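# Open the white door by its lever

## Task

Push the white door's lever down and swing the door open toward the robot until it stands nearly perpendicular to the wall; then release it and back away. The robot must not topple or be left leaning, or the task counts as failed.

## Robot and tools

ROBOT. An RB-Y1 on a wheeled base (0.58 m wide; front edge 0.10 m ahead of the wheel axle, rear 0.57 m behind it; an on-the-spot turn sweeps a 0.58 m radius). It has a folding leg/torso, a head, and two seven-joint arms, each ending in a five-finger hand. At the start both elbows are folded and the open hands sit up to 0.32 m ahead of the front edge.

FRAMES. Base frame: origin on the floor between the drive wheels, x forward, y left, z up, in metres. The chest, left_hand and right_hand positions are printed in this frame. The hand point lies 0.045 m in front of the palm: its +z runs along straight fingers and +y out of the palm. Printed hand positions can be off, more at long reach or under load. base_odometry counts wheel turns from the starting pose (heading in rad, positive left), so it counts wheel slip as travel.

TOOL move. Leaving out the action just returns the state and images. An action is one of three kinds. (a) "base": {"x_m_s", "turn_rad_s", "for_s"}: forward speed in m/s (0.005 to 1.5 either sign, or 0) and left-turn rate in rad/s (0.02 to 1.509 either sign, or 0), applied together for for_s seconds (0.1 to 5), then the base stops. These are velocities, not poses, and there is no sideways motion. Acceleration is about 0.4 to 0.5 m/s². (b) "joints": one object keyed by joint name, holding absolute targets: torso joints in rad, arm joints in rad, head_pan_rad/head_tilt_rad, and finger motors on a -1 closed to +1 open scale. (c) "target": one hand's absolute pose in the base frame: side "left"/"right", x, y, z in m (-3 to 3), quat_wxyz as the hand lines print it. Base and joints may go in one action; a target can only be combined with min_time_s. min_time_s (0.1 to 8 s) sets the least duration of the arm, head and torso motions. "cameras" picks from head_camera, left_wrist_camera, right_wrist_camera, or all. "blocking" false returns within about 0.5 s while motion continues. A target waits for every earlier motion, and is refused if one is still running.

Key joint ranges (rad): torso_squat 0 to 1.2, torso_shift -0.3 to 0.6, torso_pitch -0.2 to 1.4 (positive bows forward), torso_yaw ±1.5. Shoulder_pitch ±2.356 (negative swings forward and up). left_shoulder_roll 0 to 3.141, right -3.141 to 0 (outward lift). Elbow -2.617 to 0.01 (negative bends). Wrist_pitch -1.57 to 1.919. Hand and forearm roll about ±2.7 to ±3.14. Head pan ±0.523, tilt -0.35 to 1.57 (positive looks down). The combined torso limits in TORSO also apply.

FINGERS. The per-finger targets little, ring, middle, index, thumb_bend and thumb_turn run from +1 open/beside palm to -1 closed/opposite. <side>_hand_force_limit (-1 to 1 maps to 0 to 10 N, or 15 N for the thumb) and <side>_hand_speed are settings. Both start at 0 and -0.8. A motor moves only when its target changes by at least 0.002.

OTHER TOOLS. wait(seconds 0 to 10, cameras) lets time pass. stop(cameras) brakes all running motion. zoom_image(camera, region [x0,y0,x1,y1] px, at most 504 wide and high) enlarges the latest image. show_instructions displays the reference pages. finished_scene ends the scene for good.

RESULTS. base_status, joint_status and left_hand_status/right_hand_status report done, moving, reached, short (with the error), off_target, refused (with the reason), not_followed, contact_stop, time_out, torque_fault, or limit_stop_at_<name>. An unplanned stop or a refusal cancels the reply's later move, wait and finished_scene calls. lidar_m gives 12 distances in 30° sectors: sector 1 straight ahead, then counter-clockwise (4 left, 7 behind, 10 right); "-" means nothing seen. motor_effort gives wheel effort in %, with the peak in brackets. Hand loads are in N (positive means pushed open), and <side>_hand_stopped_by gives the reason each motor halted. Wrist force/torque readings are raw, with offsets. The external joint torque line estimates outside pushing. A MOTOR HOT line warns of heat.

AVOID. Toppling or tilting, which fails the task: no fast bending with outstretched arms and no abrupt stops while bowed. Do not drive into the wall or door hard. Arm-on-arm presses may end the scene. Contact torque at the load limits (elbow 32.4 N m, wrist joints 22.5, shoulders 63) triggers a 10 s torque-fault stop. Also avoid heavy finger forces, slamming the door, and releasing it while it is still swinging. Nothing prevents an arm from hitting furniture, so approach the lever slowly.

Each tool is called after "Call:" as name(argument=value, ...), one argument or row to a line, values as JSON.

Reference images:

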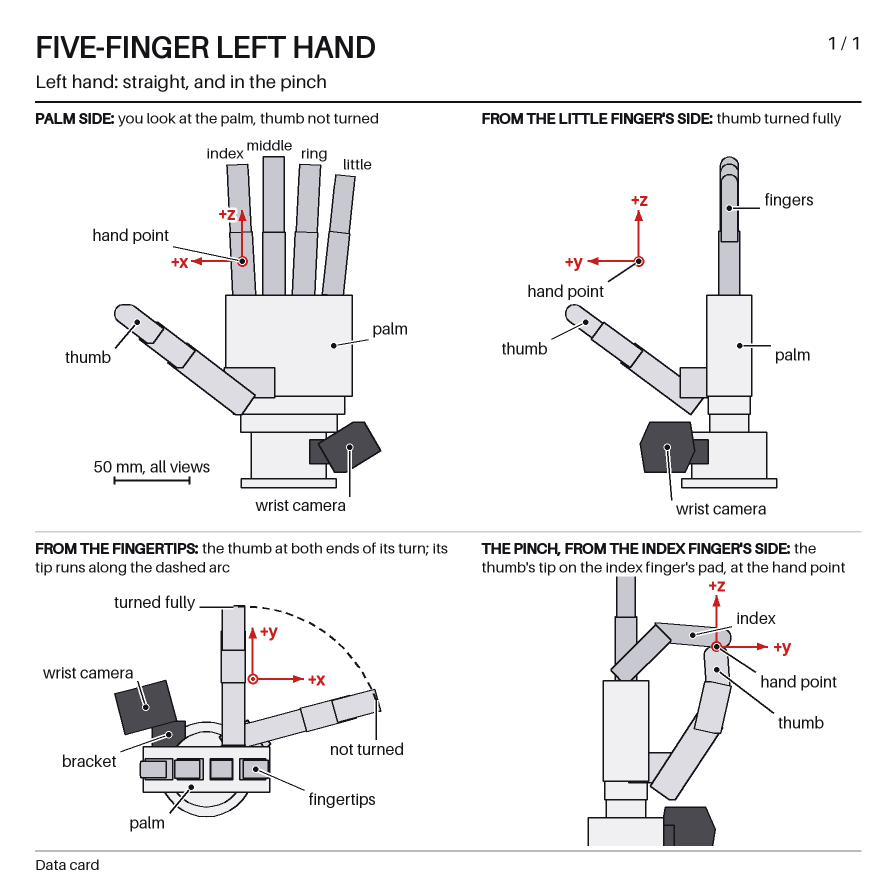

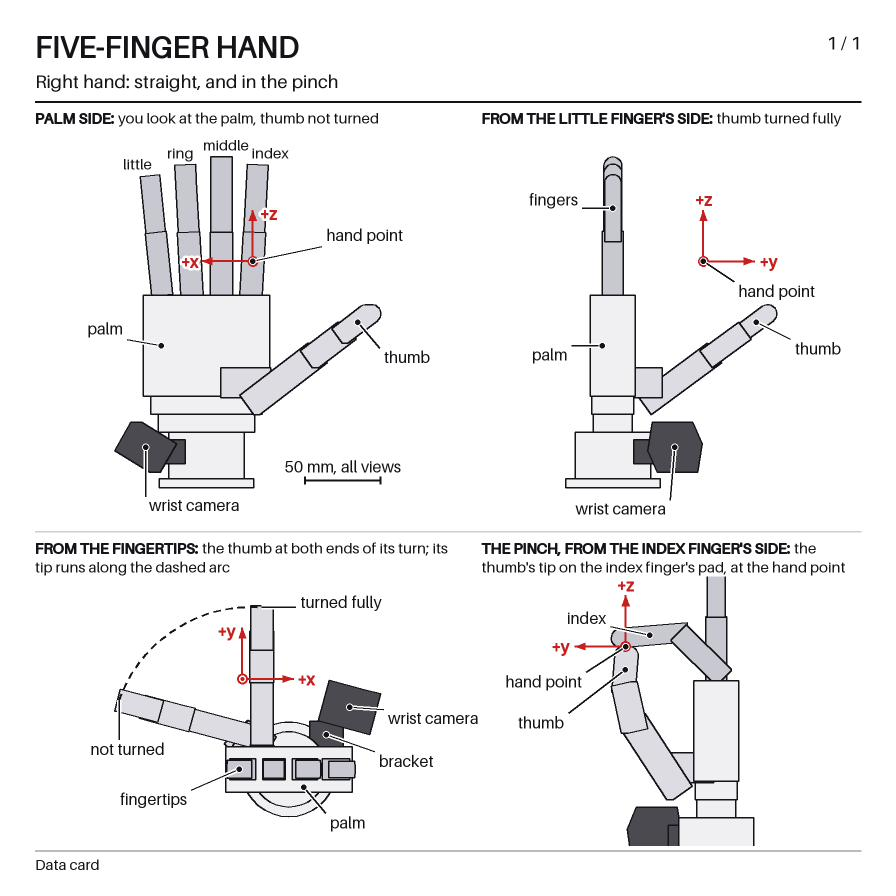

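## Session

Call:
move(
)

Scene clock: 0.00 s.
Joint torques (N m): no reading
External joint torques (N m): no reading
Wrist force (N): no reading
Wrist torque (N m): no reading
Wrist force, peak (N): no reading
base_odometry: x=+0.000 y=+0.000 heading=+0.000
lidar_m: 1.07 1.06 1.17 1.86 2.34 1.62 1.40 1.92 0.84 1.09 2.63 1.33
base_status: not commanded
joint_positions: torso_squat_rad=+0.350 torso_shift_rad=+0.000 torso_pitch_rad=+0.000 torso_yaw_rad=+0.000 left_shoulder_pitch_rad=-0.003 left_shoulder_roll_rad=+0.109 left_shoulder_yaw_rad=+0.022 left_elbow_rad=-2.000 left_forearm_roll_rad=-0.038 left_wrist_pitch_rad=+0.792 left_hand_roll_rad=-0.013 right_shoulder_pitch_rad=+0.023 right_shoulder_roll_rad=-0.043 right_shoulder_yaw_rad=+0.011 right_elbow_rad=-2.013 right_forearm_roll_rad=-0.035 right_wrist_pitch_rad=+0.731 right_hand_roll_rad=+0.046 head_pan_rad=+0.000 head_tilt_rad=+0.400 left_hand_little=+1.000 left_hand_ring=+1.000 left_hand_middle=+1.000 left_hand_index=+1.000 left_hand_thumb_turn=+1.000 left_hand_thumb_bend=+1.000 left_hand_force_limit=+0.000 left_hand_speed=-0.800 right_hand_little=+1.000 right_hand_ring=+1.000 right_hand_middle=+1.000 right_hand_index=+1.000 right_hand_thumb_turn=+1.000 right_hand_thumb_bend=+1.000 right_hand_force_limit=+0.000 right_hand_speed=-0.800
joint_status: not commanded
wheel_motors_off: 0
left_hand_stopped_by: target,target,target,target,target,target
right_hand_stopped_by: target,target,target,target,target,target
left_little_load_n: 0.0
left_ring_load_n: -0.5
left_middle_load_n: 0.0
left_index_load_n: 0.0
left_thumb_bend_load_n: 0.0
left_thumb_turn_load_n: 0.0
right_little_load_n: 0.0
right_ring_load_n: 0.0
right_middle_load_n: 0.0
right_index_load_n: 0.0
right_thumb_bend_load_n: 0.0
right_thumb_turn_load_n: 0.0
motor_effort: left_wheel=-1 right_wheel=-1
chest: x=-0.2280 y=+0.0009 z=+1.2475 quat_wxyz=(+1.000, -0.001, +0.000, +0.000) (m; base frame)
left_hand: x=+0.2876 y=+0.2491 z=+0.9761 quat_wxyz=(+0.453, -0.558, +0.601, -0.350) (m; base frame)
right_hand: x=+0.2873 y=-0.1960 z=+0.9837 quat_wxyz=(+0.407, -0.592, +0.550, -0.425) (m; base frame)
pictures: head_camera, left_wrist_camera, right_wrist_camera

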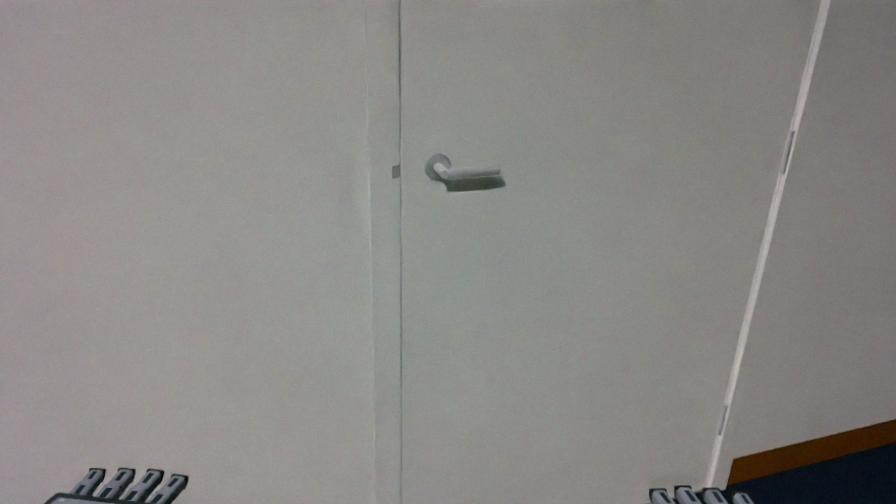

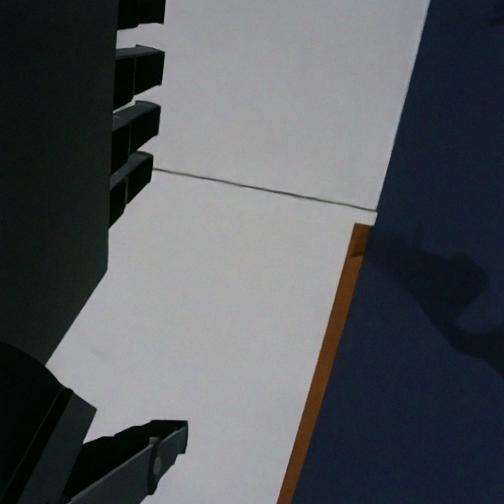

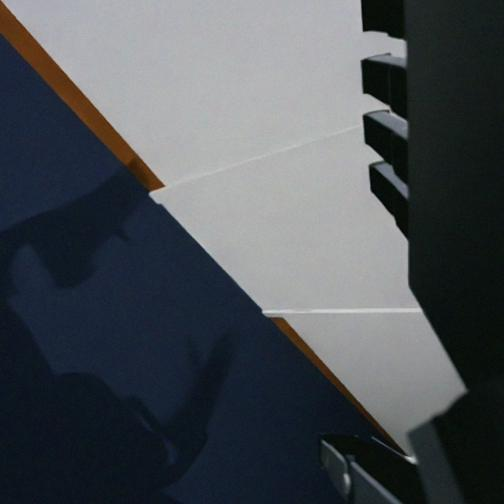

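Call:
zoom_image(
  camera="head_camera",
  region=[360, 110, 560, 230],
)

Call:
move(
  joints={"head_pan_rad": -0.52, "head_tilt_rad": 0.35},
  cameras=["head_camera"],
)

Call:
move(
  joints={"head_pan_rad": 0.52, "head_tilt_rad": 0.35},
  cameras=["head_camera"],
)

Scaled by 2.520 from the camera's image (finer frame: 1280x720).

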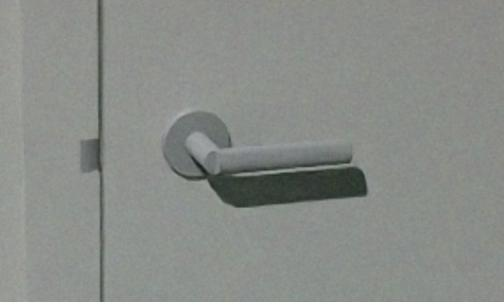

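Scene clock: 57.17 s.
Joint torques (N m): left_arm=[-11.13 1.87 2.28 -9.37 -0.19 -2.04 -0.23] | right_arm=[-10.06 -0.55 -0.44 -8.94 0.41 -2.65 -0.07]
External joint torques (N m): left_arm=[-0.89 -0.11 1.09 0.04 -0.07 -0.24 -0.23] | right_arm=[0.57 0.44 0.09 1.25 0.21 -0.66 -0.07]
Wrist force (N): left_arm=[8.5 7.8 4.0] | right_arm=[11.8 12.3 4.7]
Wrist torque (N m): left_arm=[0.74 -0.99 -0.30] | right_arm=[1.11 -2.33 0.66]
Wrist force, peak (N): left_arm=[9.4 8.3 4.9] | right_arm=[12.4 12.3 5.0]
move: done
base_odometry: x=+0.000 y=+0.000 heading=+0.000
lidar_m: 1.08 1.07 1.18 1.85 2.34 1.62 1.40 1.92 0.84 1.10 2.63 1.33
base_status: not commanded
joint_positions: torso_squat_rad=+0.350 torso_shift_rad=+0.000 torso_pitch_rad=+0.000 torso_yaw_rad=+0.000 left_shoulder_pitch_rad=-0.003 left_shoulder_roll_rad=+0.109 left_shoulder_yaw_rad=+0.022 left_elbow_rad=-2.000 left_forearm_roll_rad=-0.038 left_wrist_pitch_rad=+0.792 left_hand_roll_rad=-0.013 right_shoulder_pitch_rad=+0.023 right_shoulder_roll_rad=-0.043 right_shoulder_yaw_rad=+0.011 right_elbow_rad=-2.013 right_forearm_roll_rad=-0.035 right_wrist_pitch_rad=+0.731 right_hand_roll_rad=+0.046 head_pan_rad=-0.520 head_tilt_rad=+0.350 left_hand_little=+1.000 left_hand_ring=+1.000 left_hand_middle=+1.000 left_hand_index=+1.000 left_hand_thumb_turn=+1.000 left_hand_thumb_bend=+1.000 left_hand_force_limit=+0.000 left_hand_speed=-0.800 right_hand_little=+1.000 right_hand_ring=+1.000 right_hand_middle=+1.000 right_hand_index=+1.000 right_hand_thumb_turn=+1.000 right_hand_thumb_bend=+1.000 right_hand_force_limit=+0.000 right_hand_speed=-0.800
joint_status: all done
wheel_motors_off: 0
left_hand_stopped_by: target,target,target,target,target,target
right_hand_stopped_by: target,target,target,target,target,target
left_little_load_n: 0.0
left_ring_load_n: 0.0
left_middle_load_n: 0.0
left_index_load_n: -0.5
left_thumb_bend_load_n: 0.0
left_thumb_turn_load_n: 0.0
right_little_load_n: 0.0
right_ring_load_n: 0.0
right_middle_load_n: 0.0
right_index_load_n: 0.0
right_thumb_bend_load_n: 0.0
right_thumb_turn_load_n: 0.0
motor_effort: left_wheel=+0(3) right_wheel=+0(1)
chest: x=-0.2280 y=+0.0009 z=+1.2475 quat_wxyz=(+1.000, -0.001, +0.000, +0.000)
left_hand: x=+0.2876 y=+0.2491 z=+0.9761 quat_wxyz=(+0.453, -0.558, +0.601, -0.350)
right_hand: x=+0.2873 y=-0.1960 z=+0.9837 quat_wxyz=(+0.407, -0.592, +0.550, -0.425)
head_camera: T_world_to_cam=[[-0.47019, -0.88191, 0.03396, -0.15602], [-0.34895, 0.15042, -0.92499, 1.32506], [0.81065, -0.44677, -0.37847, 0.65796]] pos_world=[-0.14435, -0.04296, 1.47998]

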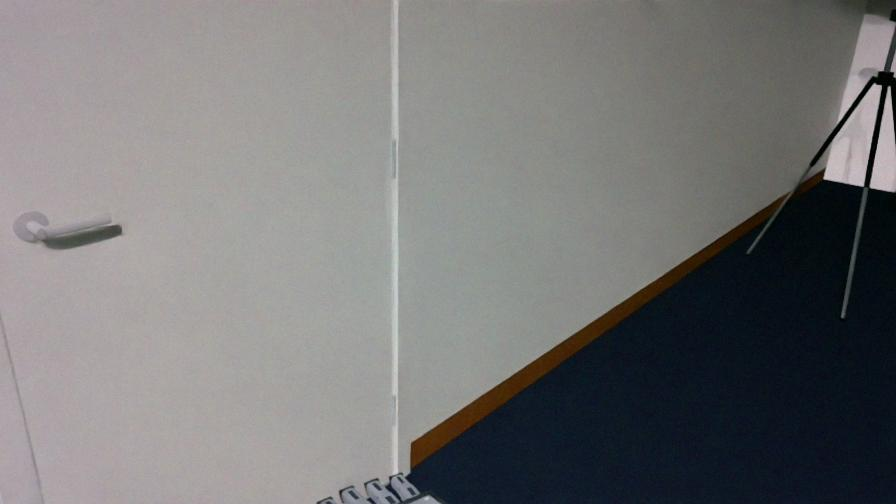

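Scene clock: 58.53 s.
Joint torques (N m): left_arm=[-10.75 2.27 2.21 -9.15 -0.06 -2.09 -0.16] | right_arm=[-10.27 -0.54 -1.13 -9.21 0.34 -2.42 0]
External joint torques (N m): left_arm=[-0.5 0.29 1.03 0.26 0.06 -0.29 -0.16] | right_arm=[0.36 0.45 -0.6 0.98 0.15 -0.43 0]
Wrist force (N): left_arm=[8.5 7.7 4.9] | right_arm=[11.9 12.0 4.9]
Wrist torque (N m): left_arm=[0.63 -1.00 -0.30] | right_arm=[0.99 -2.33 0.67]
Wrist force, peak (N): left_arm=[9.2 8.3 4.5] | right_arm=[12.0 12.6 4.7]
move: done
base_odometry: x=+0.000 y=+0.000 heading=+0.000
lidar_m: 1.06 1.06 1.17 1.85 2.34 1.61 1.40 1.90 0.83 1.08 2.62 1.33
base_status: not commanded
joint_positions: torso_squat_rad=+0.350 torso_shift_rad=+0.000 torso_pitch_rad=+0.000 torso_yaw_rad=+0.000 left_shoulder_pitch_rad=-0.003 left_shoulder_roll_rad=+0.109 left_shoulder_yaw_rad=+0.022 left_elbow_rad=-2.000 left_forearm_roll_rad=-0.038 left_wrist_pitch_rad=+0.792 left_hand_roll_rad=-0.013 right_shoulder_pitch_rad=+0.023 right_shoulder_roll_rad=-0.043 right_shoulder_yaw_rad=+0.011 right_elbow_rad=-2.013 right_forearm_roll_rad=-0.035 right_wrist_pitch_rad=+0.731 right_hand_roll_rad=+0.046 head_pan_rad=+0.520 head_tilt_rad=+0.350 left_hand_little=+1.000 left_hand_ring=+1.000 left_hand_middle=+1.000 left_hand_index=+1.000 left_hand_thumb_turn=+1.000 left_hand_thumb_bend=+1.000 left_hand_force_limit=+0.000 left_hand_speed=-0.800 right_hand_little=+1.000 right_hand_ring=+1.000 right_hand_middle=+1.000 right_hand_index=+1.000 right_hand_thumb_turn=+1.000 right_hand_thumb_bend=+1.000 right_hand_force_limit=+0.000 right_hand_speed=-0.800
joint_status: all done
wheel_motors_off: 0
left_hand_stopped_by: target,target,target,target,target,target
right_hand_stopped_by: target,target,target,target,target,target
left_little_load_n: 0.0
left_ring_load_n: 0.0
left_middle_load_n: -0.5
left_index_load_n: 0.0
left_thumb_bend_load_n: 0.0
left_thumb_turn_load_n: 0.0
right_little_load_n: 0.0
right_ring_load_n: 0.0
right_middle_load_n: 0.0
right_index_load_n: 0.0
right_thumb_bend_load_n: 0.0
right_thumb_turn_load_n: -0.5
motor_effort: left_wheel=-1(3) right_wheel=+0(1)
chest: x=-0.2280 y=+0.0009 z=+1.2475 quat_wxyz=(+1.000, -0.001, +0.000, +0.000)
left_hand: x=+0.2876 y=+0.2491 z=+0.9761 quat_wxyz=(+0.453, -0.558, +0.601, -0.350)
right_hand: x=+0.2873 y=-0.1960 z=+0.9837 quat_wxyz=(+0.407, -0.592, +0.550, -0.425)
head_camera: T_world_to_cam=[[0.5225, -0.85197, 0.03384, 0.04859], [-0.30746, -0.22528, -0.92451, 1.33332], [0.79528, 0.47265, -0.37966, 0.65547]] pos_world=[-0.13672, 0.03196, 1.47988]

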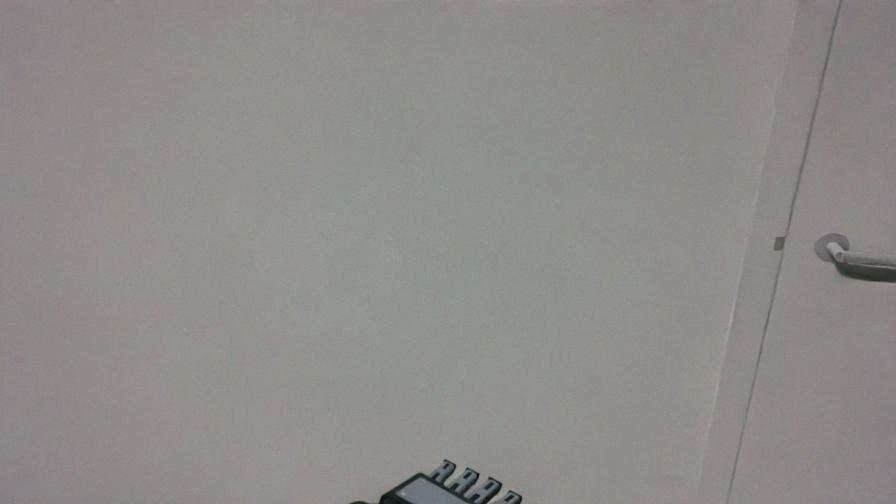

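Call:
move(
  base={"turn_rad_s": 0.2, "for_s": 1.8},
  joints={"head_pan_rad": -0.4, "head_tilt_rad": 0.4},
  cameras=["head_camera"],
)

Scene clock: 132.23 s.
Joint torques (N m): left_arm=[-11.15 2.08 1.82 -9.26 -0.1 -2.07 -0.09] | right_arm=[-10.59 -0.85 -1.14 -8.8 0.23 -2.5 -0.08]
External joint torques (N m): left_arm=[-0.9 0.1 0.64 0.15 0.02 -0.27 -0.09] | right_arm=[0.04 0.14 -0.61 1.39 0.03 -0.52 -0.07]
Wrist force (N): left_arm=[8.5 7.5 4.5] | right_arm=[11.8 11.9 4.8]
Wrist torque (N m): left_arm=[0.63 -1.03 -0.29] | right_arm=[1.04 -2.27 0.67]
Wrist force, peak (N): left_arm=[9.1 8.2 4.5] | right_arm=[11.6 13.1 4.8]
move: done
base_odometry: x=+0.000 y=+0.000 heading=+0.360
lidar_m: 1.06 1.10 1.53 3.27 1.86 1.40 1.92 0.82 0.89 3.51 1.52 1.11
base_status: done (sent for 1.8 of 1.8 s)
joint_positions: torso_squat_rad=+0.350 torso_shift_rad=+0.000 torso_pitch_rad=+0.000 torso_yaw_rad=+0.000 left_shoulder_pitch_rad=-0.003 left_shoulder_roll_rad=+0.109 left_shoulder_yaw_rad=+0.022 left_elbow_rad=-2.000 left_forearm_roll_rad=-0.038 left_wrist_pitch_rad=+0.792 left_hand_roll_rad=-0.013 right_shoulder_pitch_rad=+0.023 right_shoulder_roll_rad=-0.043 right_shoulder_yaw_rad=+0.011 right_elbow_rad=-2.013 right_forearm_roll_rad=-0.035 right_wrist_pitch_rad=+0.731 right_hand_roll_rad=+0.046 head_pan_rad=-0.400 head_tilt_rad=+0.400 left_hand_little=+1.000 left_hand_ring=+1.000 left_hand_middle=+1.000 left_hand_index=+1.000 left_hand_thumb_turn=+1.000 left_hand_thumb_bend=+1.000 left_hand_force_limit=+0.000 left_hand_speed=-0.800 right_hand_little=+1.000 right_hand_ring=+1.000 right_hand_middle=+1.000 right_hand_index=+1.000 right_hand_thumb_turn=+1.000 right_hand_thumb_bend=+1.000 right_hand_force_limit=+0.000 right_hand_speed=-0.800
joint_status: all done
wheel_motors_off: 0
left_hand_stopped_by: target,target,target,target,target,target
right_hand_stopped_by: target,target,target,target,target,target
left_little_load_n: 0.0
left_ring_load_n: 0.0
left_middle_load_n: 0.0
left_index_load_n: 0.0
left_thumb_bend_load_n: 0.0
left_thumb_turn_load_n: 0.0
right_little_load_n: 0.0
right_ring_load_n: 0.0
right_middle_load_n: 0.0
right_index_load_n: 0.0
right_thumb_bend_load_n: 0.0
right_thumb_turn_load_n: 0.0
motor_effort: left_wheel=+3(23) right_wheel=+8(17)
chest: x=-0.2280 y=+0.0009 z=+1.2475 quat_wxyz=(+1.000, -0.001, +0.000, +0.000)
left_hand: x=+0.2876 y=+0.2491 z=+0.9761 quat_wxyz=(+0.453, -0.558, +0.601, -0.350)
right_hand: x=+0.2873 y=-0.1960 z=+0.9837 quat_wxyz=(+0.407, -0.592, +0.550, -0.425)
head_camera: T_world_to_cam=[[-0.35982, -0.93246, 0.03242, -0.13098], [-0.40668, 0.12547, -0.90491, 1.2842], [0.83973, -0.33879, -0.42436, 0.73029]] pos_world=[-0.13812, -0.03585, 1.47624]

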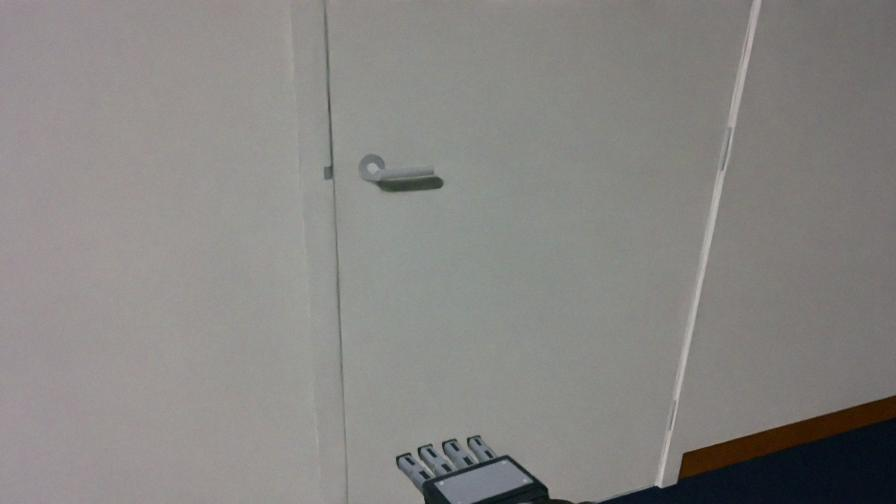

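Call:
move(
  base={"x_m_s": 0.2, "for_s": 2.6},
  joints={"head_pan_rad": -0.5, "head_tilt_rad": 0.55, "right_hand_thumb_turn": 1},
  cameras=["head_camera", "right_wrist_camera"],
)

Call:
zoom_image(
  camera="head_camera",
  region=[300, 60, 600, 260],
)

Scene clock: 161.00 s.
Joint torques (N m): left_arm=[-10.96 2.16 2.02 -9.62 -0.08 -2.03 -0.11] | right_arm=[-10.03 -0.14 -0.67 -8.8 0.3 -2.47 0.02]
External joint torques (N m): left_arm=[-0.72 0.19 0.84 -0.21 0.05 -0.23 -0.11] | right_arm=[0.6 0.85 -0.14 1.38 0.1 -0.48 0.03]
Wrist force (N): left_arm=[8.4 7.3 4.4] | right_arm=[10.8 12.2 4.8]
Wrist torque (N m): left_arm=[0.58 -0.98 -0.29] | right_arm=[1.10 -2.14 0.60]
Wrist force, peak (N): left_arm=[9.2 8.2 4.8] | right_arm=[11.7 13.0 4.7]
move: done
base_odometry: x=+0.486 y=+0.183 heading=+0.360
lidar_m: 0.55 0.57 0.79 2.21 2.24 1.90 1.95 1.26 3.49 2.17 0.77 0.57
base_status: done (sent for 2.6 of 2.6 s)
joint_positions: torso_squat_rad=+0.350 torso_shift_rad=+0.000 torso_pitch_rad=+0.000 torso_yaw_rad=+0.000 left_shoulder_pitch_rad=-0.003 left_shoulder_roll_rad=+0.109 left_shoulder_yaw_rad=+0.022 left_elbow_rad=-2.000 left_forearm_roll_rad=-0.038 left_wrist_pitch_rad=+0.792 left_hand_roll_rad=-0.013 right_shoulder_pitch_rad=+0.023 right_shoulder_roll_rad=-0.043 right_shoulder_yaw_rad=+0.011 right_elbow_rad=-2.013 right_forearm_roll_rad=-0.035 right_wrist_pitch_rad=+0.731 right_hand_roll_rad=+0.046 head_pan_rad=-0.500 head_tilt_rad=+0.550 left_hand_little=+1.000 left_hand_ring=+1.000 left_hand_middle=+1.000 left_hand_index=+1.000 left_hand_thumb_turn=+1.000 left_hand_thumb_bend=+1.000 left_hand_force_limit=+0.000 left_hand_speed=-0.800 right_hand_little=+1.000 right_hand_ring=+1.000 right_hand_middle=+1.000 right_hand_index=+1.000 right_hand_thumb_turn=+1.000 right_hand_thumb_bend=+1.000 right_hand_force_limit=+0.000 right_hand_speed=-0.800
joint_status: all done
wheel_motors_off: 0
left_hand_stopped_by: target,target,target,target,target,target
right_hand_stopped_by: target,target,target,target,target,target
left_little_load_n: 0.0
left_ring_load_n: 0.0
left_middle_load_n: 0.0
left_index_load_n: 0.0
left_thumb_bend_load_n: 0.0
left_thumb_turn_load_n: -0.5
right_little_load_n: 0.0
right_ring_load_n: -0.5
right_middle_load_n: 0.0
right_index_load_n: 0.0
right_thumb_bend_load_n: 0.0
right_thumb_turn_load_n: 0.0
motor_effort: left_wheel=+6(27) right_wheel=-5(30)
chest: x=-0.2279 y=+0.0009 z=+1.2475 quat_wxyz=(+1.000, -0.001, +0.000, +0.000)
left_hand: x=+0.2876 y=+0.2491 z=+0.9760 quat_wxyz=(+0.453, -0.558, +0.601, -0.350)
right_hand: x=+0.2873 y=-0.1960 z=+0.9837 quat_wxyz=(+0.407, -0.592, +0.550, -0.425)
head_camera: T_world_to_cam=[[-0.44727, -0.89398, 0.02732, -0.14166], [-0.50654, 0.22801, -0.83152, 1.15723], [0.73713, -0.38575, -0.55483, 0.898]] pos_world=[-0.13912, -0.0441, 1.46437]
right_wrist_camera: T_world_to_cam=[[-0.29249, -0.31381, -0.90331, 0.9081], [-0.59701, 0.79784, -0.08386, 0.41065], [0.74702, 0.51476, -0.4207, 0.41937]] pos_world=[0.19749, -0.25854, 1.03116]

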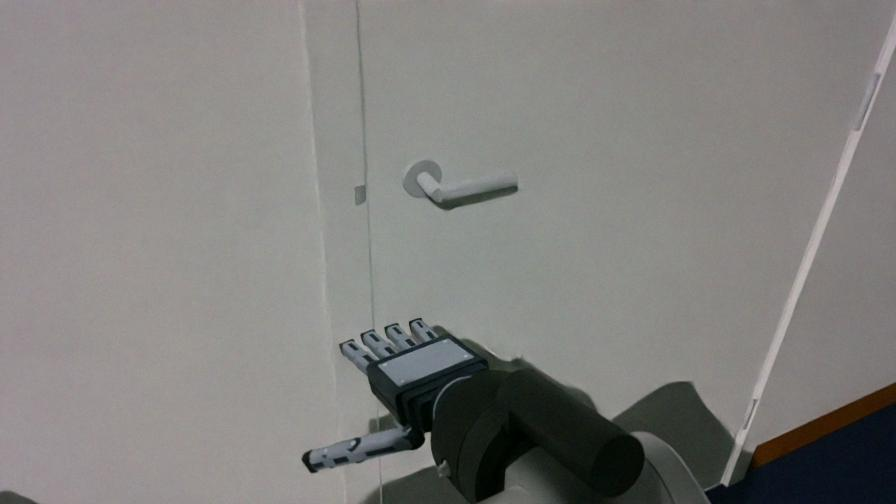

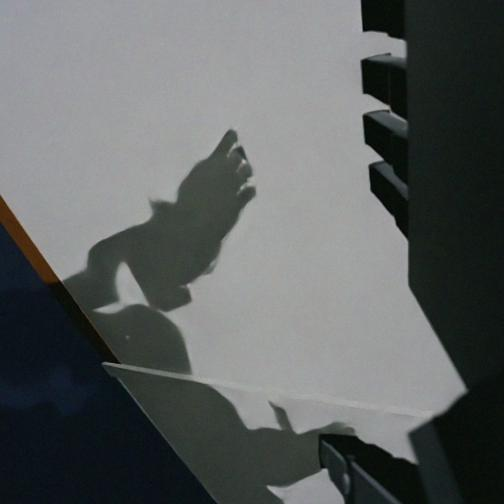

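Scaled by 1.680 from the camera's image (finer frame: 1280x720).

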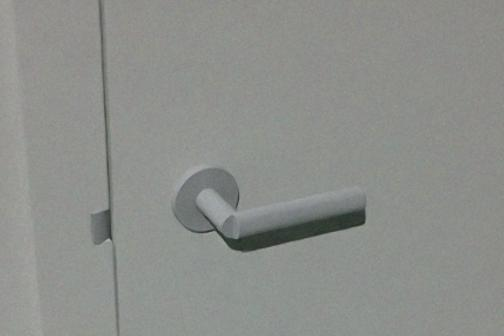

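Call:
move(
  base={"x_m_s": 0.1, "for_s": 0.7},
  joints={"head_tilt_rad": 0.6, "right_hand_little": 0, "right_hand_ring": 0, "right_hand_middle": 0, "right_hand_index": 0},
)

Call:
move(
  target={"side": "right", "x": 0.33, "y": -0.395, "z": 1.16, "quat_wxyz": [0.5, -0.5, 0.5, -0.5]},
  min_time_s=3,
  cameras=["head_camera", "right_wrist_camera"],
)

Scene clock: 192.90 s.
Joint torques (N m): left_arm=[-11.45 2.09 1.98 -9.31 -0.05 -1.93 -0.15] | right_arm=[-10.13 -0.31 -0.42 -9.04 0.31 -2.53 0.04]
External joint torques (N m): left_arm=[-1.21 0.12 0.8 0.1 0.08 -0.12 -0.15] | right_arm=[0.48 0.68 0.11 1.14 0.12 -0.55 0.04]
Wrist force (N): left_arm=[8.5 8.1 4.3] | right_arm=[10.6 12.4 5.1]
Wrist torque (N m): left_arm=[0.74 -1.01 -0.29] | right_arm=[1.13 -2.12 0.63]
Wrist force, peak (N): left_arm=[8.9 8.4 4.7] | right_arm=[11.5 13.2 5.0]
move: done
base_odometry: x=+0.552 y=+0.208 heading=+0.361
lidar_m: 0.48 0.51 0.69 1.94 2.27 1.98 1.98 1.34 3.57 1.89 0.67 0.50
base_status: done (sent for 0.7 of 0.7 s)
joint_positions: torso_squat_rad=+0.350 torso_shift_rad=+0.000 torso_pitch_rad=+0.000 torso_yaw_rad=+0.000 left_shoulder_pitch_rad=-0.003 left_shoulder_roll_rad=+0.109 left_shoulder_yaw_rad=+0.022 left_elbow_rad=-2.000 left_forearm_roll_rad=-0.038 left_wrist_pitch_rad=+0.792 left_hand_roll_rad=-0.013 right_shoulder_pitch_rad=+0.023 right_shoulder_roll_rad=-0.043 right_shoulder_yaw_rad=+0.011 right_elbow_rad=-2.013 right_forearm_roll_rad=-0.035 right_wrist_pitch_rad=+0.731 right_hand_roll_rad=+0.046 head_pan_rad=-0.500 head_tilt_rad=+0.600 left_hand_little=+1.000 left_hand_ring=+1.000 left_hand_middle=+1.000 left_hand_index=+1.000 left_hand_thumb_turn=+1.000 left_hand_thumb_bend=+1.000 left_hand_force_limit=+0.000 left_hand_speed=-0.800 right_hand_little=+0.000 right_hand_ring=+0.000 right_hand_middle=+0.000 right_hand_index=+0.000 right_hand_thumb_turn=+1.000 right_hand_thumb_bend=+1.000 right_hand_force_limit=+0.000 right_hand_speed=-0.800
joint_status: all done
wheel_motors_off: 0
left_hand_stopped_by: target,target,target,target,target,target
right_hand_stopped_by: target,target,target,target,target,target
left_little_load_n: 0.0
left_ring_load_n: -0.5
left_middle_load_n: 0.0
left_index_load_n: 0.0
left_thumb_bend_load_n: 0.0
left_thumb_turn_load_n: 0.0
right_little_load_n: 0.0
right_ring_load_n: 0.0
right_middle_load_n: 0.0
right_index_load_n: 0.0
right_thumb_bend_load_n: 0.0
right_thumb_turn_load_n: -0.5
motor_effort: left_wheel=+3(27) right_wheel=-6(19)
chest: x=-0.2280 y=+0.0009 z=+1.2475 quat_wxyz=(+1.000, -0.001, +0.000, +0.000)
left_hand: x=+0.2876 y=+0.2491 z=+0.9761 quat_wxyz=(+0.453, -0.558, +0.601, -0.350)
right_hand: x=+0.2873 y=-0.1960 z=+0.9837 quat_wxyz=(+0.407, -0.592, +0.550, -0.425)
pictures: none

Scene clock: 196.23 s.
Joint torques (N m): left_arm=[-10.95 2.14 2.21 -9.54 -0.14 -2.18 -0.17] | right_arm=[-12.26 -12.77 -8.46 -5.83 0.22 -2.63 -0.1]
External joint torques (N m): left_arm=[-0.7 0.16 1.03 -0.13 -0.01 -0.37 -0.17] | right_arm=[-0.85 1.35 -0.59 1.58 -0.03 -0.57 -0.1]
Wrist force (N): left_arm=[8.5 8.2 4.7] | right_arm=[12.6 12.8 2.9]
Wrist torque (N m): left_arm=[0.74 -0.99 -0.30] | right_arm=[1.29 -2.30 0.58]
Wrist force, peak (N): left_arm=[9.2 8.4 4.4] | right_arm=[11.9 13.7 4.2]
move: done
base_odometry: x=+0.552 y=+0.208 heading=+0.361
lidar_m: 0.47 0.50 0.68 1.95 2.26 1.98 1.95 1.32 3.58 1.90 0.68 0.50
base_status: not commanded
joint_positions: torso_squat_rad=+0.350 torso_shift_rad=+0.000 torso_pitch_rad=+0.000 torso_yaw_rad=+0.000 left_shoulder_pitch_rad=-0.003 left_shoulder_roll_rad=+0.109 left_shoulder_yaw_rad=+0.022 left_elbow_rad=-2.000 left_forearm_roll_rad=-0.038 left_wrist_pitch_rad=+0.792 left_hand_roll_rad=-0.013 right_shoulder_pitch_rad=-0.036 right_shoulder_roll_rad=-0.747 right_shoulder_yaw_rad=-0.263 right_elbow_rad=-1.876 right_forearm_roll_rad=-0.702 right_wrist_pitch_rad=+0.436 right_hand_roll_rad=-0.085 head_pan_rad=-0.500 head_tilt_rad=+0.600 left_hand_little=+1.000 left_hand_ring=+1.000 left_hand_middle=+1.000 left_hand_index=+1.000 left_hand_thumb_turn=+1.000 left_hand_thumb_bend=+1.000 left_hand_force_limit=+0.000 left_hand_speed=-0.800 right_hand_little=+0.000 right_hand_ring=+0.000 right_hand_middle=+0.000 right_hand_index=+0.000 right_hand_thumb_turn=+1.000 right_hand_thumb_bend=+1.000 right_hand_force_limit=+0.000 right_hand_speed=-0.800
joint_status: all done
wheel_motors_off: 0
left_hand_stopped_by: target,target,target,target,target,target
right_hand_stopped_by: target,target,target,target,target,target
left_little_load_n: 0.0
left_ring_load_n: 0.0
left_middle_load_n: 0.0
left_index_load_n: 0.0
left_thumb_bend_load_n: 0.0
left_thumb_turn_load_n: 0.0
right_little_load_n: 0.0
right_ring_load_n: 0.0
right_middle_load_n: 0.0
right_index_load_n: 0.0
right_thumb_bend_load_n: 0.0
right_thumb_turn_load_n: -0.5
motor_effort: left_wheel=+5(7) right_wheel=-6(7)
chest: x=-0.2280 y=+0.0009 z=+1.2475 quat_wxyz=(+1.000, -0.001, +0.000, +0.000)
left_hand: x=+0.2876 y=+0.2491 z=+0.9761 quat_wxyz=(+0.453, -0.558, +0.601, -0.350)
right_hand: x=+0.3298 y=-0.3951 z=+1.1598 quat_wxyz=(+0.499, -0.500, +0.501, -0.500)
right_hand_status: reached (checked arc that bows 34 mm and turns the hand up to 18 deg, planned for 3.0 s): 0 mm and 0.1 deg off.
head_camera: T_world_to_cam=[[-0.4462, -0.89457, 0.02552, -0.13883], [-0.54231, 0.24759, -0.80287, 1.10833], [0.7119, -0.37208, -0.59561, 0.95191]] pos_world=[-0.13855, -0.04442, 1.46036]
right_wrist_camera: T_world_to_cam=[[-0.00695, -0.25306, -0.96742, 1.02121], [-0.52998, 0.82133, -0.21104, 0.74433], [0.84798, 0.51125, -0.13983, 0.20378]] pos_world=[0.22878, -0.45709, 1.17352]

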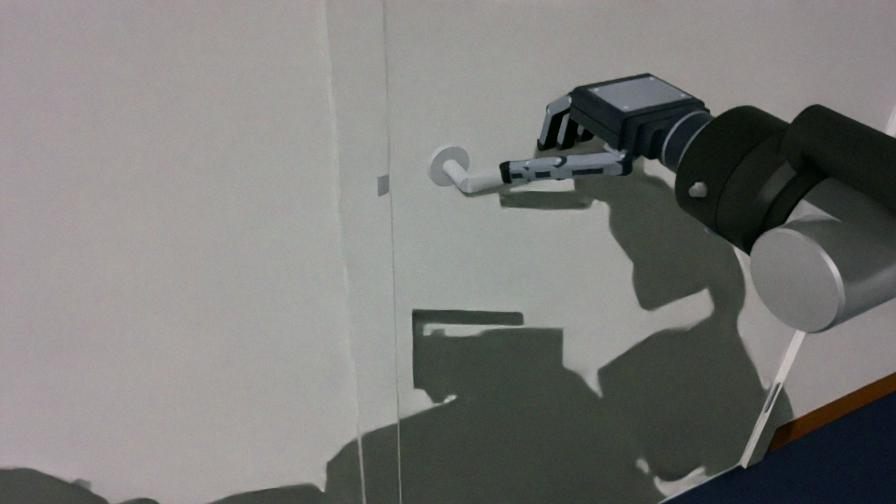

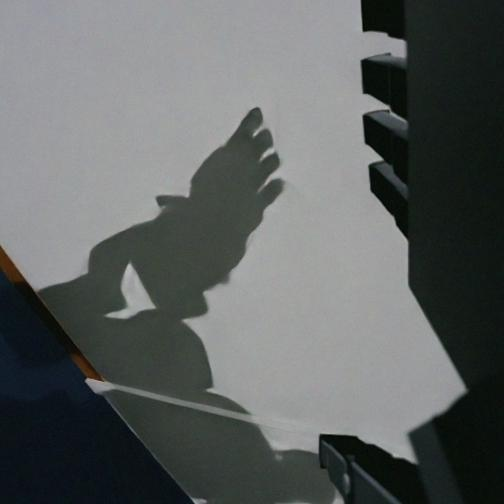

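Call:
zoom_image(
  camera="head_camera",
  region=[420, 60, 720, 230],
)

Scaled by 1.680 from the camera's image (finer frame: 1280x720).

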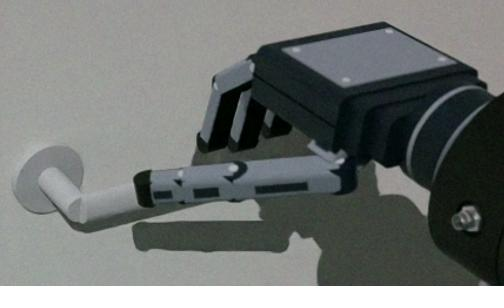

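Call:
move(
  target={"side": "right", "x": 0.42, "y": -0.395, "z": 1.15, "quat_wxyz": [0.5, -0.5, 0.5, -0.5]},
  min_time_s=2.5,
  cameras=["head_camera", "right_wrist_camera"],
)

Call:
zoom_image(
  camera="head_camera",
  region=[400, 60, 640, 220],
)

Scene clock: 219.93 s.
Joint torques (N m): left_arm=[-11.32 2.35 2.14 -9.41 0 -2.05 -0.17] | right_arm=[-17.48 -13.99 -5.91 -6.5 0.14 -2.85 0.08]
External joint torques (N m): left_arm=[-1.08 0.37 0.96 0 0.13 -0.25 -0.17] | right_arm=[-0.65 1.06 1.67 1.39 -0.03 -0.78 0.09]
Wrist force (N): left_arm=[8.5 7.8 4.8] | right_arm=[12.5 12.6 2.4]
Wrist torque (N m): left_arm=[0.65 -1.02 -0.32] | right_arm=[1.26 -2.34 0.71]
Wrist force, peak (N): left_arm=[8.9 8.6 4.8] | right_arm=[12.7 13.4 2.2]
move: done
base_odometry: x=+0.552 y=+0.208 heading=+0.361
lidar_m: 0.48 0.50 0.68 1.94 2.28 1.97 1.96 1.33 3.58 1.90 0.69 0.50
base_status: not commanded
joint_positions: torso_squat_rad=+0.350 torso_shift_rad=+0.000 torso_pitch_rad=+0.000 torso_yaw_rad=+0.000 left_shoulder_pitch_rad=-0.003 left_shoulder_roll_rad=+0.109 left_shoulder_yaw_rad=+0.022 left_elbow_rad=-2.000 left_forearm_roll_rad=-0.038 left_wrist_pitch_rad=+0.792 left_hand_roll_rad=-0.013 right_shoulder_pitch_rad=-0.370 right_shoulder_roll_rad=-0.765 right_shoulder_yaw_rad=-0.064 right_elbow_rad=-1.443 right_forearm_roll_rad=-0.768 right_wrist_pitch_rad=+0.299 right_hand_roll_rad=+0.027 head_pan_rad=-0.500 head_tilt_rad=+0.600 left_hand_little=+1.000 left_hand_ring=+1.000 left_hand_middle=+1.000 left_hand_index=+1.000 left_hand_thumb_turn=+1.000 left_hand_thumb_bend=+1.000 left_hand_force_limit=+0.000 left_hand_speed=-0.800 right_hand_little=+0.000 right_hand_ring=+0.000 right_hand_middle=+0.000 right_hand_index=+0.000 right_hand_thumb_turn=+1.000 right_hand_thumb_bend=+1.000 right_hand_force_limit=+0.000 right_hand_speed=-0.800
joint_status: all done
wheel_motors_off: 0
left_hand_stopped_by: target,target,target,target,target,target
right_hand_stopped_by: target,target,target,target,target,target
left_little_load_n: 0.0
left_ring_load_n: 0.0
left_middle_load_n: 0.0
left_index_load_n: 0.0
left_thumb_bend_load_n: 0.0
left_thumb_turn_load_n: 0.0
right_little_load_n: 0.0
right_ring_load_n: 0.0
right_middle_load_n: 0.0
right_index_load_n: 0.0
right_thumb_bend_load_n: 0.0
right_thumb_turn_load_n: -0.5
motor_effort: left_wheel=+6(7) right_wheel=-5(7)
chest: x=-0.2280 y=+0.0009 z=+1.2475 quat_wxyz=(+1.000, -0.001, +0.000, +0.000)
left_hand: x=+0.2876 y=+0.2491 z=+0.9761 quat_wxyz=(+0.453, -0.558, +0.601, -0.350)
right_hand: x=+0.4198 y=-0.3952 z=+1.1499 quat_wxyz=(+0.500, -0.500, +0.501, -0.500)
right_hand_status: reached (checked arc that bows 14 mm and turns the hand up to 2 deg, planned for 2.5 s): 0 mm and 0.1 deg off.
head_camera: T_world_to_cam=[[-0.4462, -0.89457, 0.02552, -0.13883], [-0.54231, 0.24759, -0.80287, 1.10833], [0.7119, -0.37208, -0.59561, 0.95191]] pos_world=[-0.13855, -0.04442, 1.46036]
right_wrist_camera: T_world_to_cam=[[-0.00646, -0.25302, -0.96744, 1.01212], [-0.53004, 0.82124, -0.21124, 0.79023], [0.84794, 0.51142, -0.13942, 0.12574]] pos_world=[0.31878, -0.45719, 1.16362]

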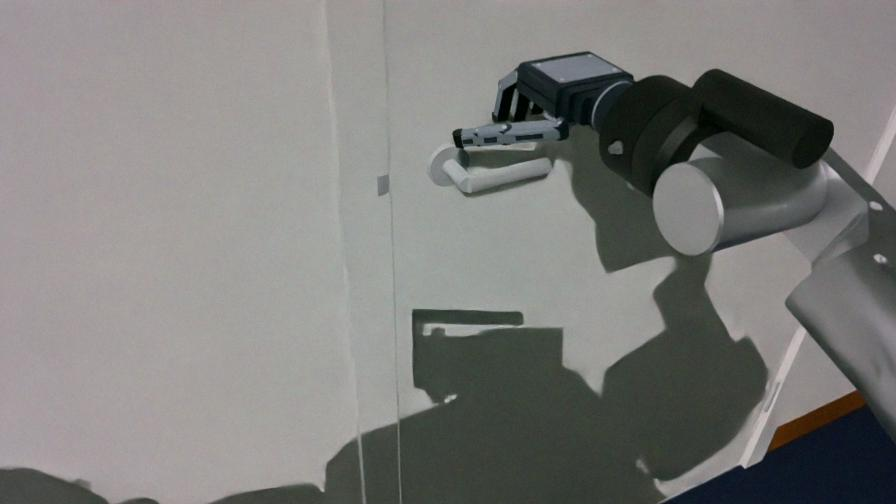

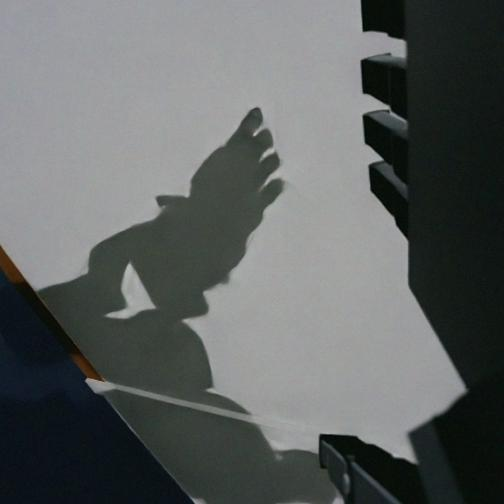

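Scaled by 2.100 from the camera's image (finer frame: 1280x720).

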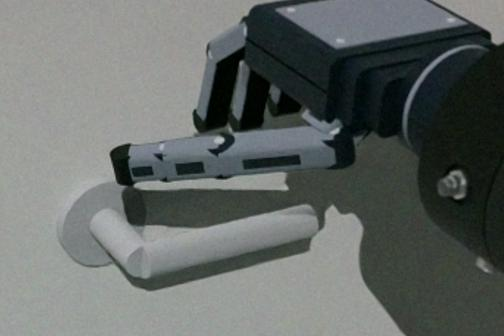

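Call:
move(
  target={"side": "right", "x": 0.433, "y": -0.395, "z": 1.12, "quat_wxyz": [0.5, -0.5, 0.5, -0.5]},
  min_time_s=1.5,
  cameras=["head_camera", "right_wrist_camera"],
)

Call:
zoom_image(
  camera="head_camera",
  region=[400, 80, 600, 220],
)

Scene clock: 249.93 s.
Joint torques (N m): left_arm=[-11.16 2.12 2.25 -9.43 -0.18 -2.13 -0.1] | right_arm=[-17.95 -14.2 -6.36 -6.17 0.14 -2.62 0.21]
External joint torques (N m): left_arm=[-0.91 0.14 1.07 -0.02 -0.06 -0.33 -0.1] | right_arm=[-0.46 0.95 1.36 1.52 -0.03 -0.55 0.21]
Wrist force (N): left_arm=[8.3 7.8 4.6] | right_arm=[11.6 12.7 2.5]
Wrist torque (N m): left_arm=[0.65 -0.97 -0.30] | right_arm=[1.27 -2.06 0.61]
Wrist force, peak (N): left_arm=[9.0 8.3 5.0] | right_arm=[12.4 13.9 3.7]
move: done
base_odometry: x=+0.552 y=+0.208 heading=+0.361
lidar_m: 0.47 0.49 0.69 1.94 2.27 1.96 1.97 1.33 3.57 1.90 0.68 0.49
base_status: not commanded
joint_positions: torso_squat_rad=+0.350 torso_shift_rad=+0.000 torso_pitch_rad=+0.000 torso_yaw_rad=+0.000 left_shoulder_pitch_rad=-0.003 left_shoulder_roll_rad=+0.109 left_shoulder_yaw_rad=+0.022 left_elbow_rad=-2.000 left_forearm_roll_rad=-0.038 left_wrist_pitch_rad=+0.792 left_hand_roll_rad=-0.013 right_shoulder_pitch_rad=-0.407 right_shoulder_roll_rad=-0.776 right_shoulder_yaw_rad=+0.045 right_elbow_rad=-1.306 right_forearm_roll_rad=-0.847 right_wrist_pitch_rad=+0.163 right_hand_roll_rad=+0.078 head_pan_rad=-0.500 head_tilt_rad=+0.600 left_hand_little=+1.000 left_hand_ring=+1.000 left_hand_middle=+1.000 left_hand_index=+1.000 left_hand_thumb_turn=+1.000 left_hand_thumb_bend=+1.000 left_hand_force_limit=+0.000 left_hand_speed=-0.800 right_hand_little=+0.000 right_hand_ring=+0.000 right_hand_middle=+0.000 right_hand_index=+0.000 right_hand_thumb_turn=+1.000 right_hand_thumb_bend=+1.000 right_hand_force_limit=+0.000 right_hand_speed=-0.800
joint_status: all done
wheel_motors_off: 0
left_hand_stopped_by: target,target,target,target,target,target
right_hand_stopped_by: target,target,target,target,target,target
left_little_load_n: 0.0
left_ring_load_n: 0.0
left_middle_load_n: 0.0
left_index_load_n: 0.0
left_thumb_bend_load_n: 0.0
left_thumb_turn_load_n: 0.0
right_little_load_n: 0.0
right_ring_load_n: 0.0
right_middle_load_n: 0.0
right_index_load_n: 0.0
right_thumb_bend_load_n: 0.0
right_thumb_turn_load_n: 0.0
motor_effort: left_wheel=+5(7) right_wheel=-5(7)
chest: x=-0.2280 y=+0.0009 z=+1.2475 quat_wxyz=(+1.000, -0.001, +0.000, +0.000)
left_hand: x=+0.2876 y=+0.2491 z=+0.9761 quat_wxyz=(+0.453, -0.558, +0.601, -0.350)
right_hand: x=+0.4329 y=-0.3952 z=+1.1199 quat_wxyz=(+0.499, -0.500, +0.501, -0.500)
right_hand_status: reached (checked arc that bows 5 mm and turns the hand up to 1 deg, planned for 1.5 s): 0 mm and 0.1 deg off.
head_camera: T_world_to_cam=[[-0.4462, -0.89457, 0.02552, -0.13883], [-0.54231, 0.24759, -0.80287, 1.10833], [0.7119, -0.37208, -0.59561, 0.95191]] pos_world=[-0.13855, -0.04442, 1.46036]
right_wrist_camera: T_world_to_cam=[[-0.00656, -0.253, -0.96744, 0.98323], [-0.53018, 0.82117, -0.21115, 0.79069], [0.84786, 0.51153, -0.13952, 0.11073]] pos_world=[0.33178, -0.45719, 1.13362]

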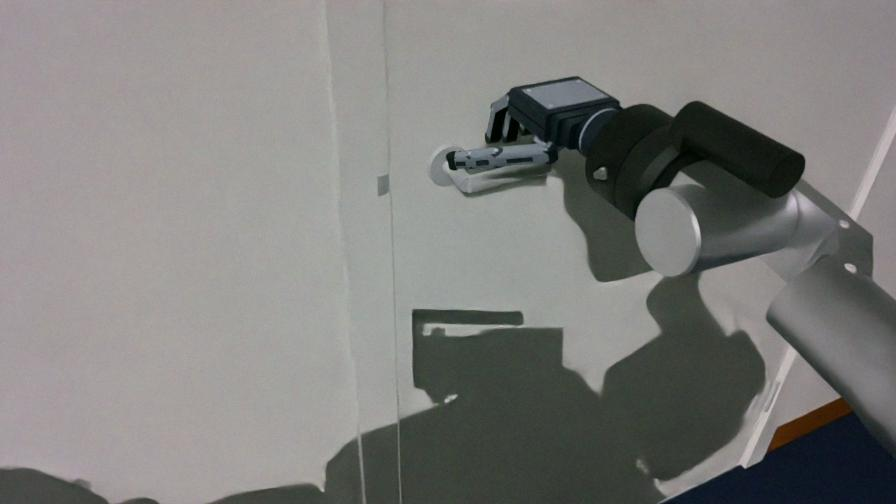

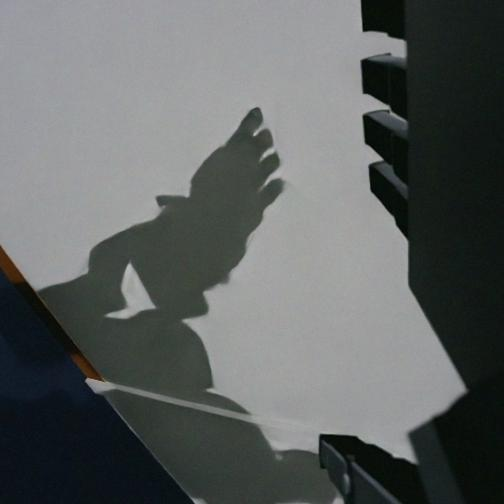

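Scaled by 2.520 from the camera's image (finer frame: 1280x720).

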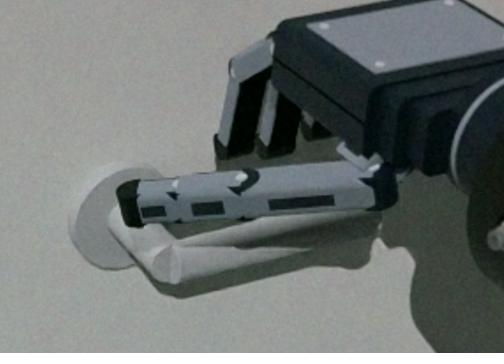

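Call:
move(
  target={"side": "right", "x": 0.435, "y": -0.395, "z": 1.09, "quat_wxyz": [0.5, -0.5, 0.5, -0.5]},
  min_time_s=1.5,
  cameras=["head_camera"],
)

Call:
zoom_image(
  camera="head_camera",
  region=[400, 80, 600, 220],
)

Scene clock: 257.93 s.
Joint torques (N m): left_arm=[-11.12 2.25 1.58 -9.53 -0.1 -2.13 -0.19] | right_arm=[-18.07 -14.3 -6.11 -5.92 0.21 -2.71 0.19]
External joint torques (N m): left_arm=[-0.87 0.27 0.4 -0.11 0.03 -0.33 -0.19] | right_arm=[-0.5 0.84 1.71 1.41 0.02 -0.65 0.19]
Wrist force (N): left_arm=[8.3 7.1 5.0] | right_arm=[11.6 12.6 2.3]
Wrist torque (N m): left_arm=[0.55 -0.95 -0.28] | right_arm=[1.24 -2.13 0.61]
Wrist force, peak (N): left_arm=[9.1 8.8 4.7] | right_arm=[12.1 13.4 4.1]
move: done
base_odometry: x=+0.552 y=+0.208 heading=+0.361
lidar_m: 0.48 0.51 0.69 1.94 2.26 1.97 1.98 1.34 3.58 1.90 0.69 0.50
base_status: not commanded
joint_positions: torso_squat_rad=+0.350 torso_shift_rad=+0.000 torso_pitch_rad=+0.000 torso_yaw_rad=+0.000 left_shoulder_pitch_rad=-0.003 left_shoulder_roll_rad=+0.109 left_shoulder_yaw_rad=+0.022 left_elbow_rad=-2.000 left_forearm_roll_rad=-0.038 left_wrist_pitch_rad=+0.792 left_hand_roll_rad=-0.013 right_shoulder_pitch_rad=-0.412 right_shoulder_roll_rad=-0.783 right_shoulder_yaw_rad=+0.139 right_elbow_rad=-1.221 right_forearm_roll_rad=-0.893 right_wrist_pitch_rad=+0.046 right_hand_roll_rad=+0.091 head_pan_rad=-0.500 head_tilt_rad=+0.600 left_hand_little=+1.000 left_hand_ring=+1.000 left_hand_middle=+1.000 left_hand_index=+1.000 left_hand_thumb_turn=+1.000 left_hand_thumb_bend=+1.000 left_hand_force_limit=+0.000 left_hand_speed=-0.800 right_hand_little=+0.000 right_hand_ring=+0.000 right_hand_middle=+0.000 right_hand_index=+0.000 right_hand_thumb_turn=+1.000 right_hand_thumb_bend=+1.000 right_hand_force_limit=+0.000 right_hand_speed=-0.800
joint_status: all done
wheel_motors_off: 0
left_hand_stopped_by: target,target,target,target,target,target
right_hand_stopped_by: target,target,target,target,target,target
left_little_load_n: -0.5
left_ring_load_n: -0.5
left_middle_load_n: 0.0
left_index_load_n: 0.0
left_thumb_bend_load_n: 0.0
left_thumb_turn_load_n: -0.5
right_little_load_n: 0.0
right_ring_load_n: 0.0
right_middle_load_n: 0.0
right_index_load_n: 0.0
right_thumb_bend_load_n: 0.0
right_thumb_turn_load_n: 0.0
motor_effort: left_wheel=+6(7) right_wheel=-5(7)
chest: x=-0.2280 y=+0.0009 z=+1.2475 quat_wxyz=(+1.000, -0.001, +0.000, +0.000)
left_hand: x=+0.2876 y=+0.2491 z=+0.9761 quat_wxyz=(+0.453, -0.558, +0.601, -0.350)
right_hand: x=+0.4345 y=-0.3958 z=+1.0899 quat_wxyz=(+0.498, -0.499, +0.502, -0.502)
right_hand_status: reached (checked arc that bows 2 mm and turns the hand up to 0 deg, planned for 1.5 s): 1 mm and 0.4 deg off.
head_camera: T_world_to_cam=[[-0.4462, -0.89457, 0.02552, -0.13883], [-0.54231, 0.24759, -0.80287, 1.10833], [0.7119, -0.37208, -0.59561, 0.95191]] pos_world=[-0.13855, -0.04442, 1.46036]

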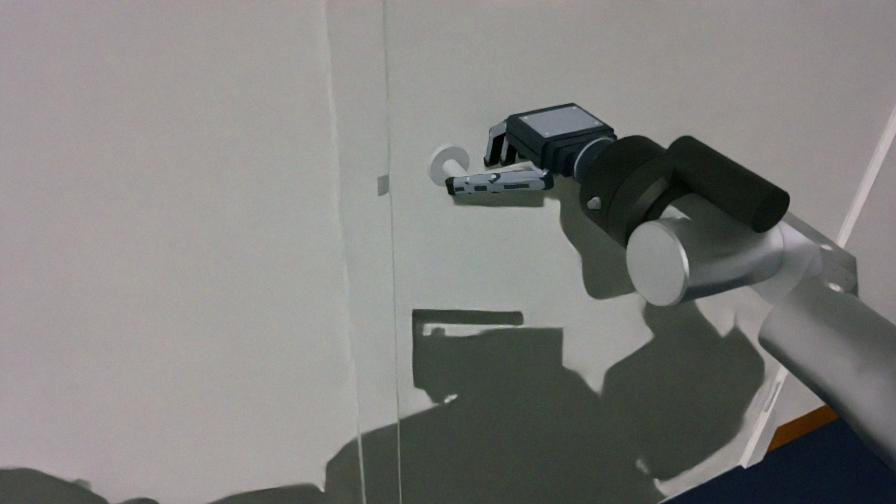

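Scaled by 2.520 from the camera's image (finer frame: 1280x720).

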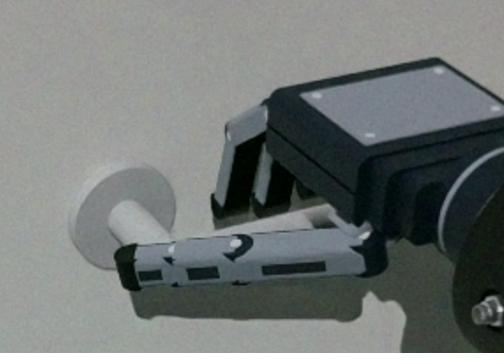

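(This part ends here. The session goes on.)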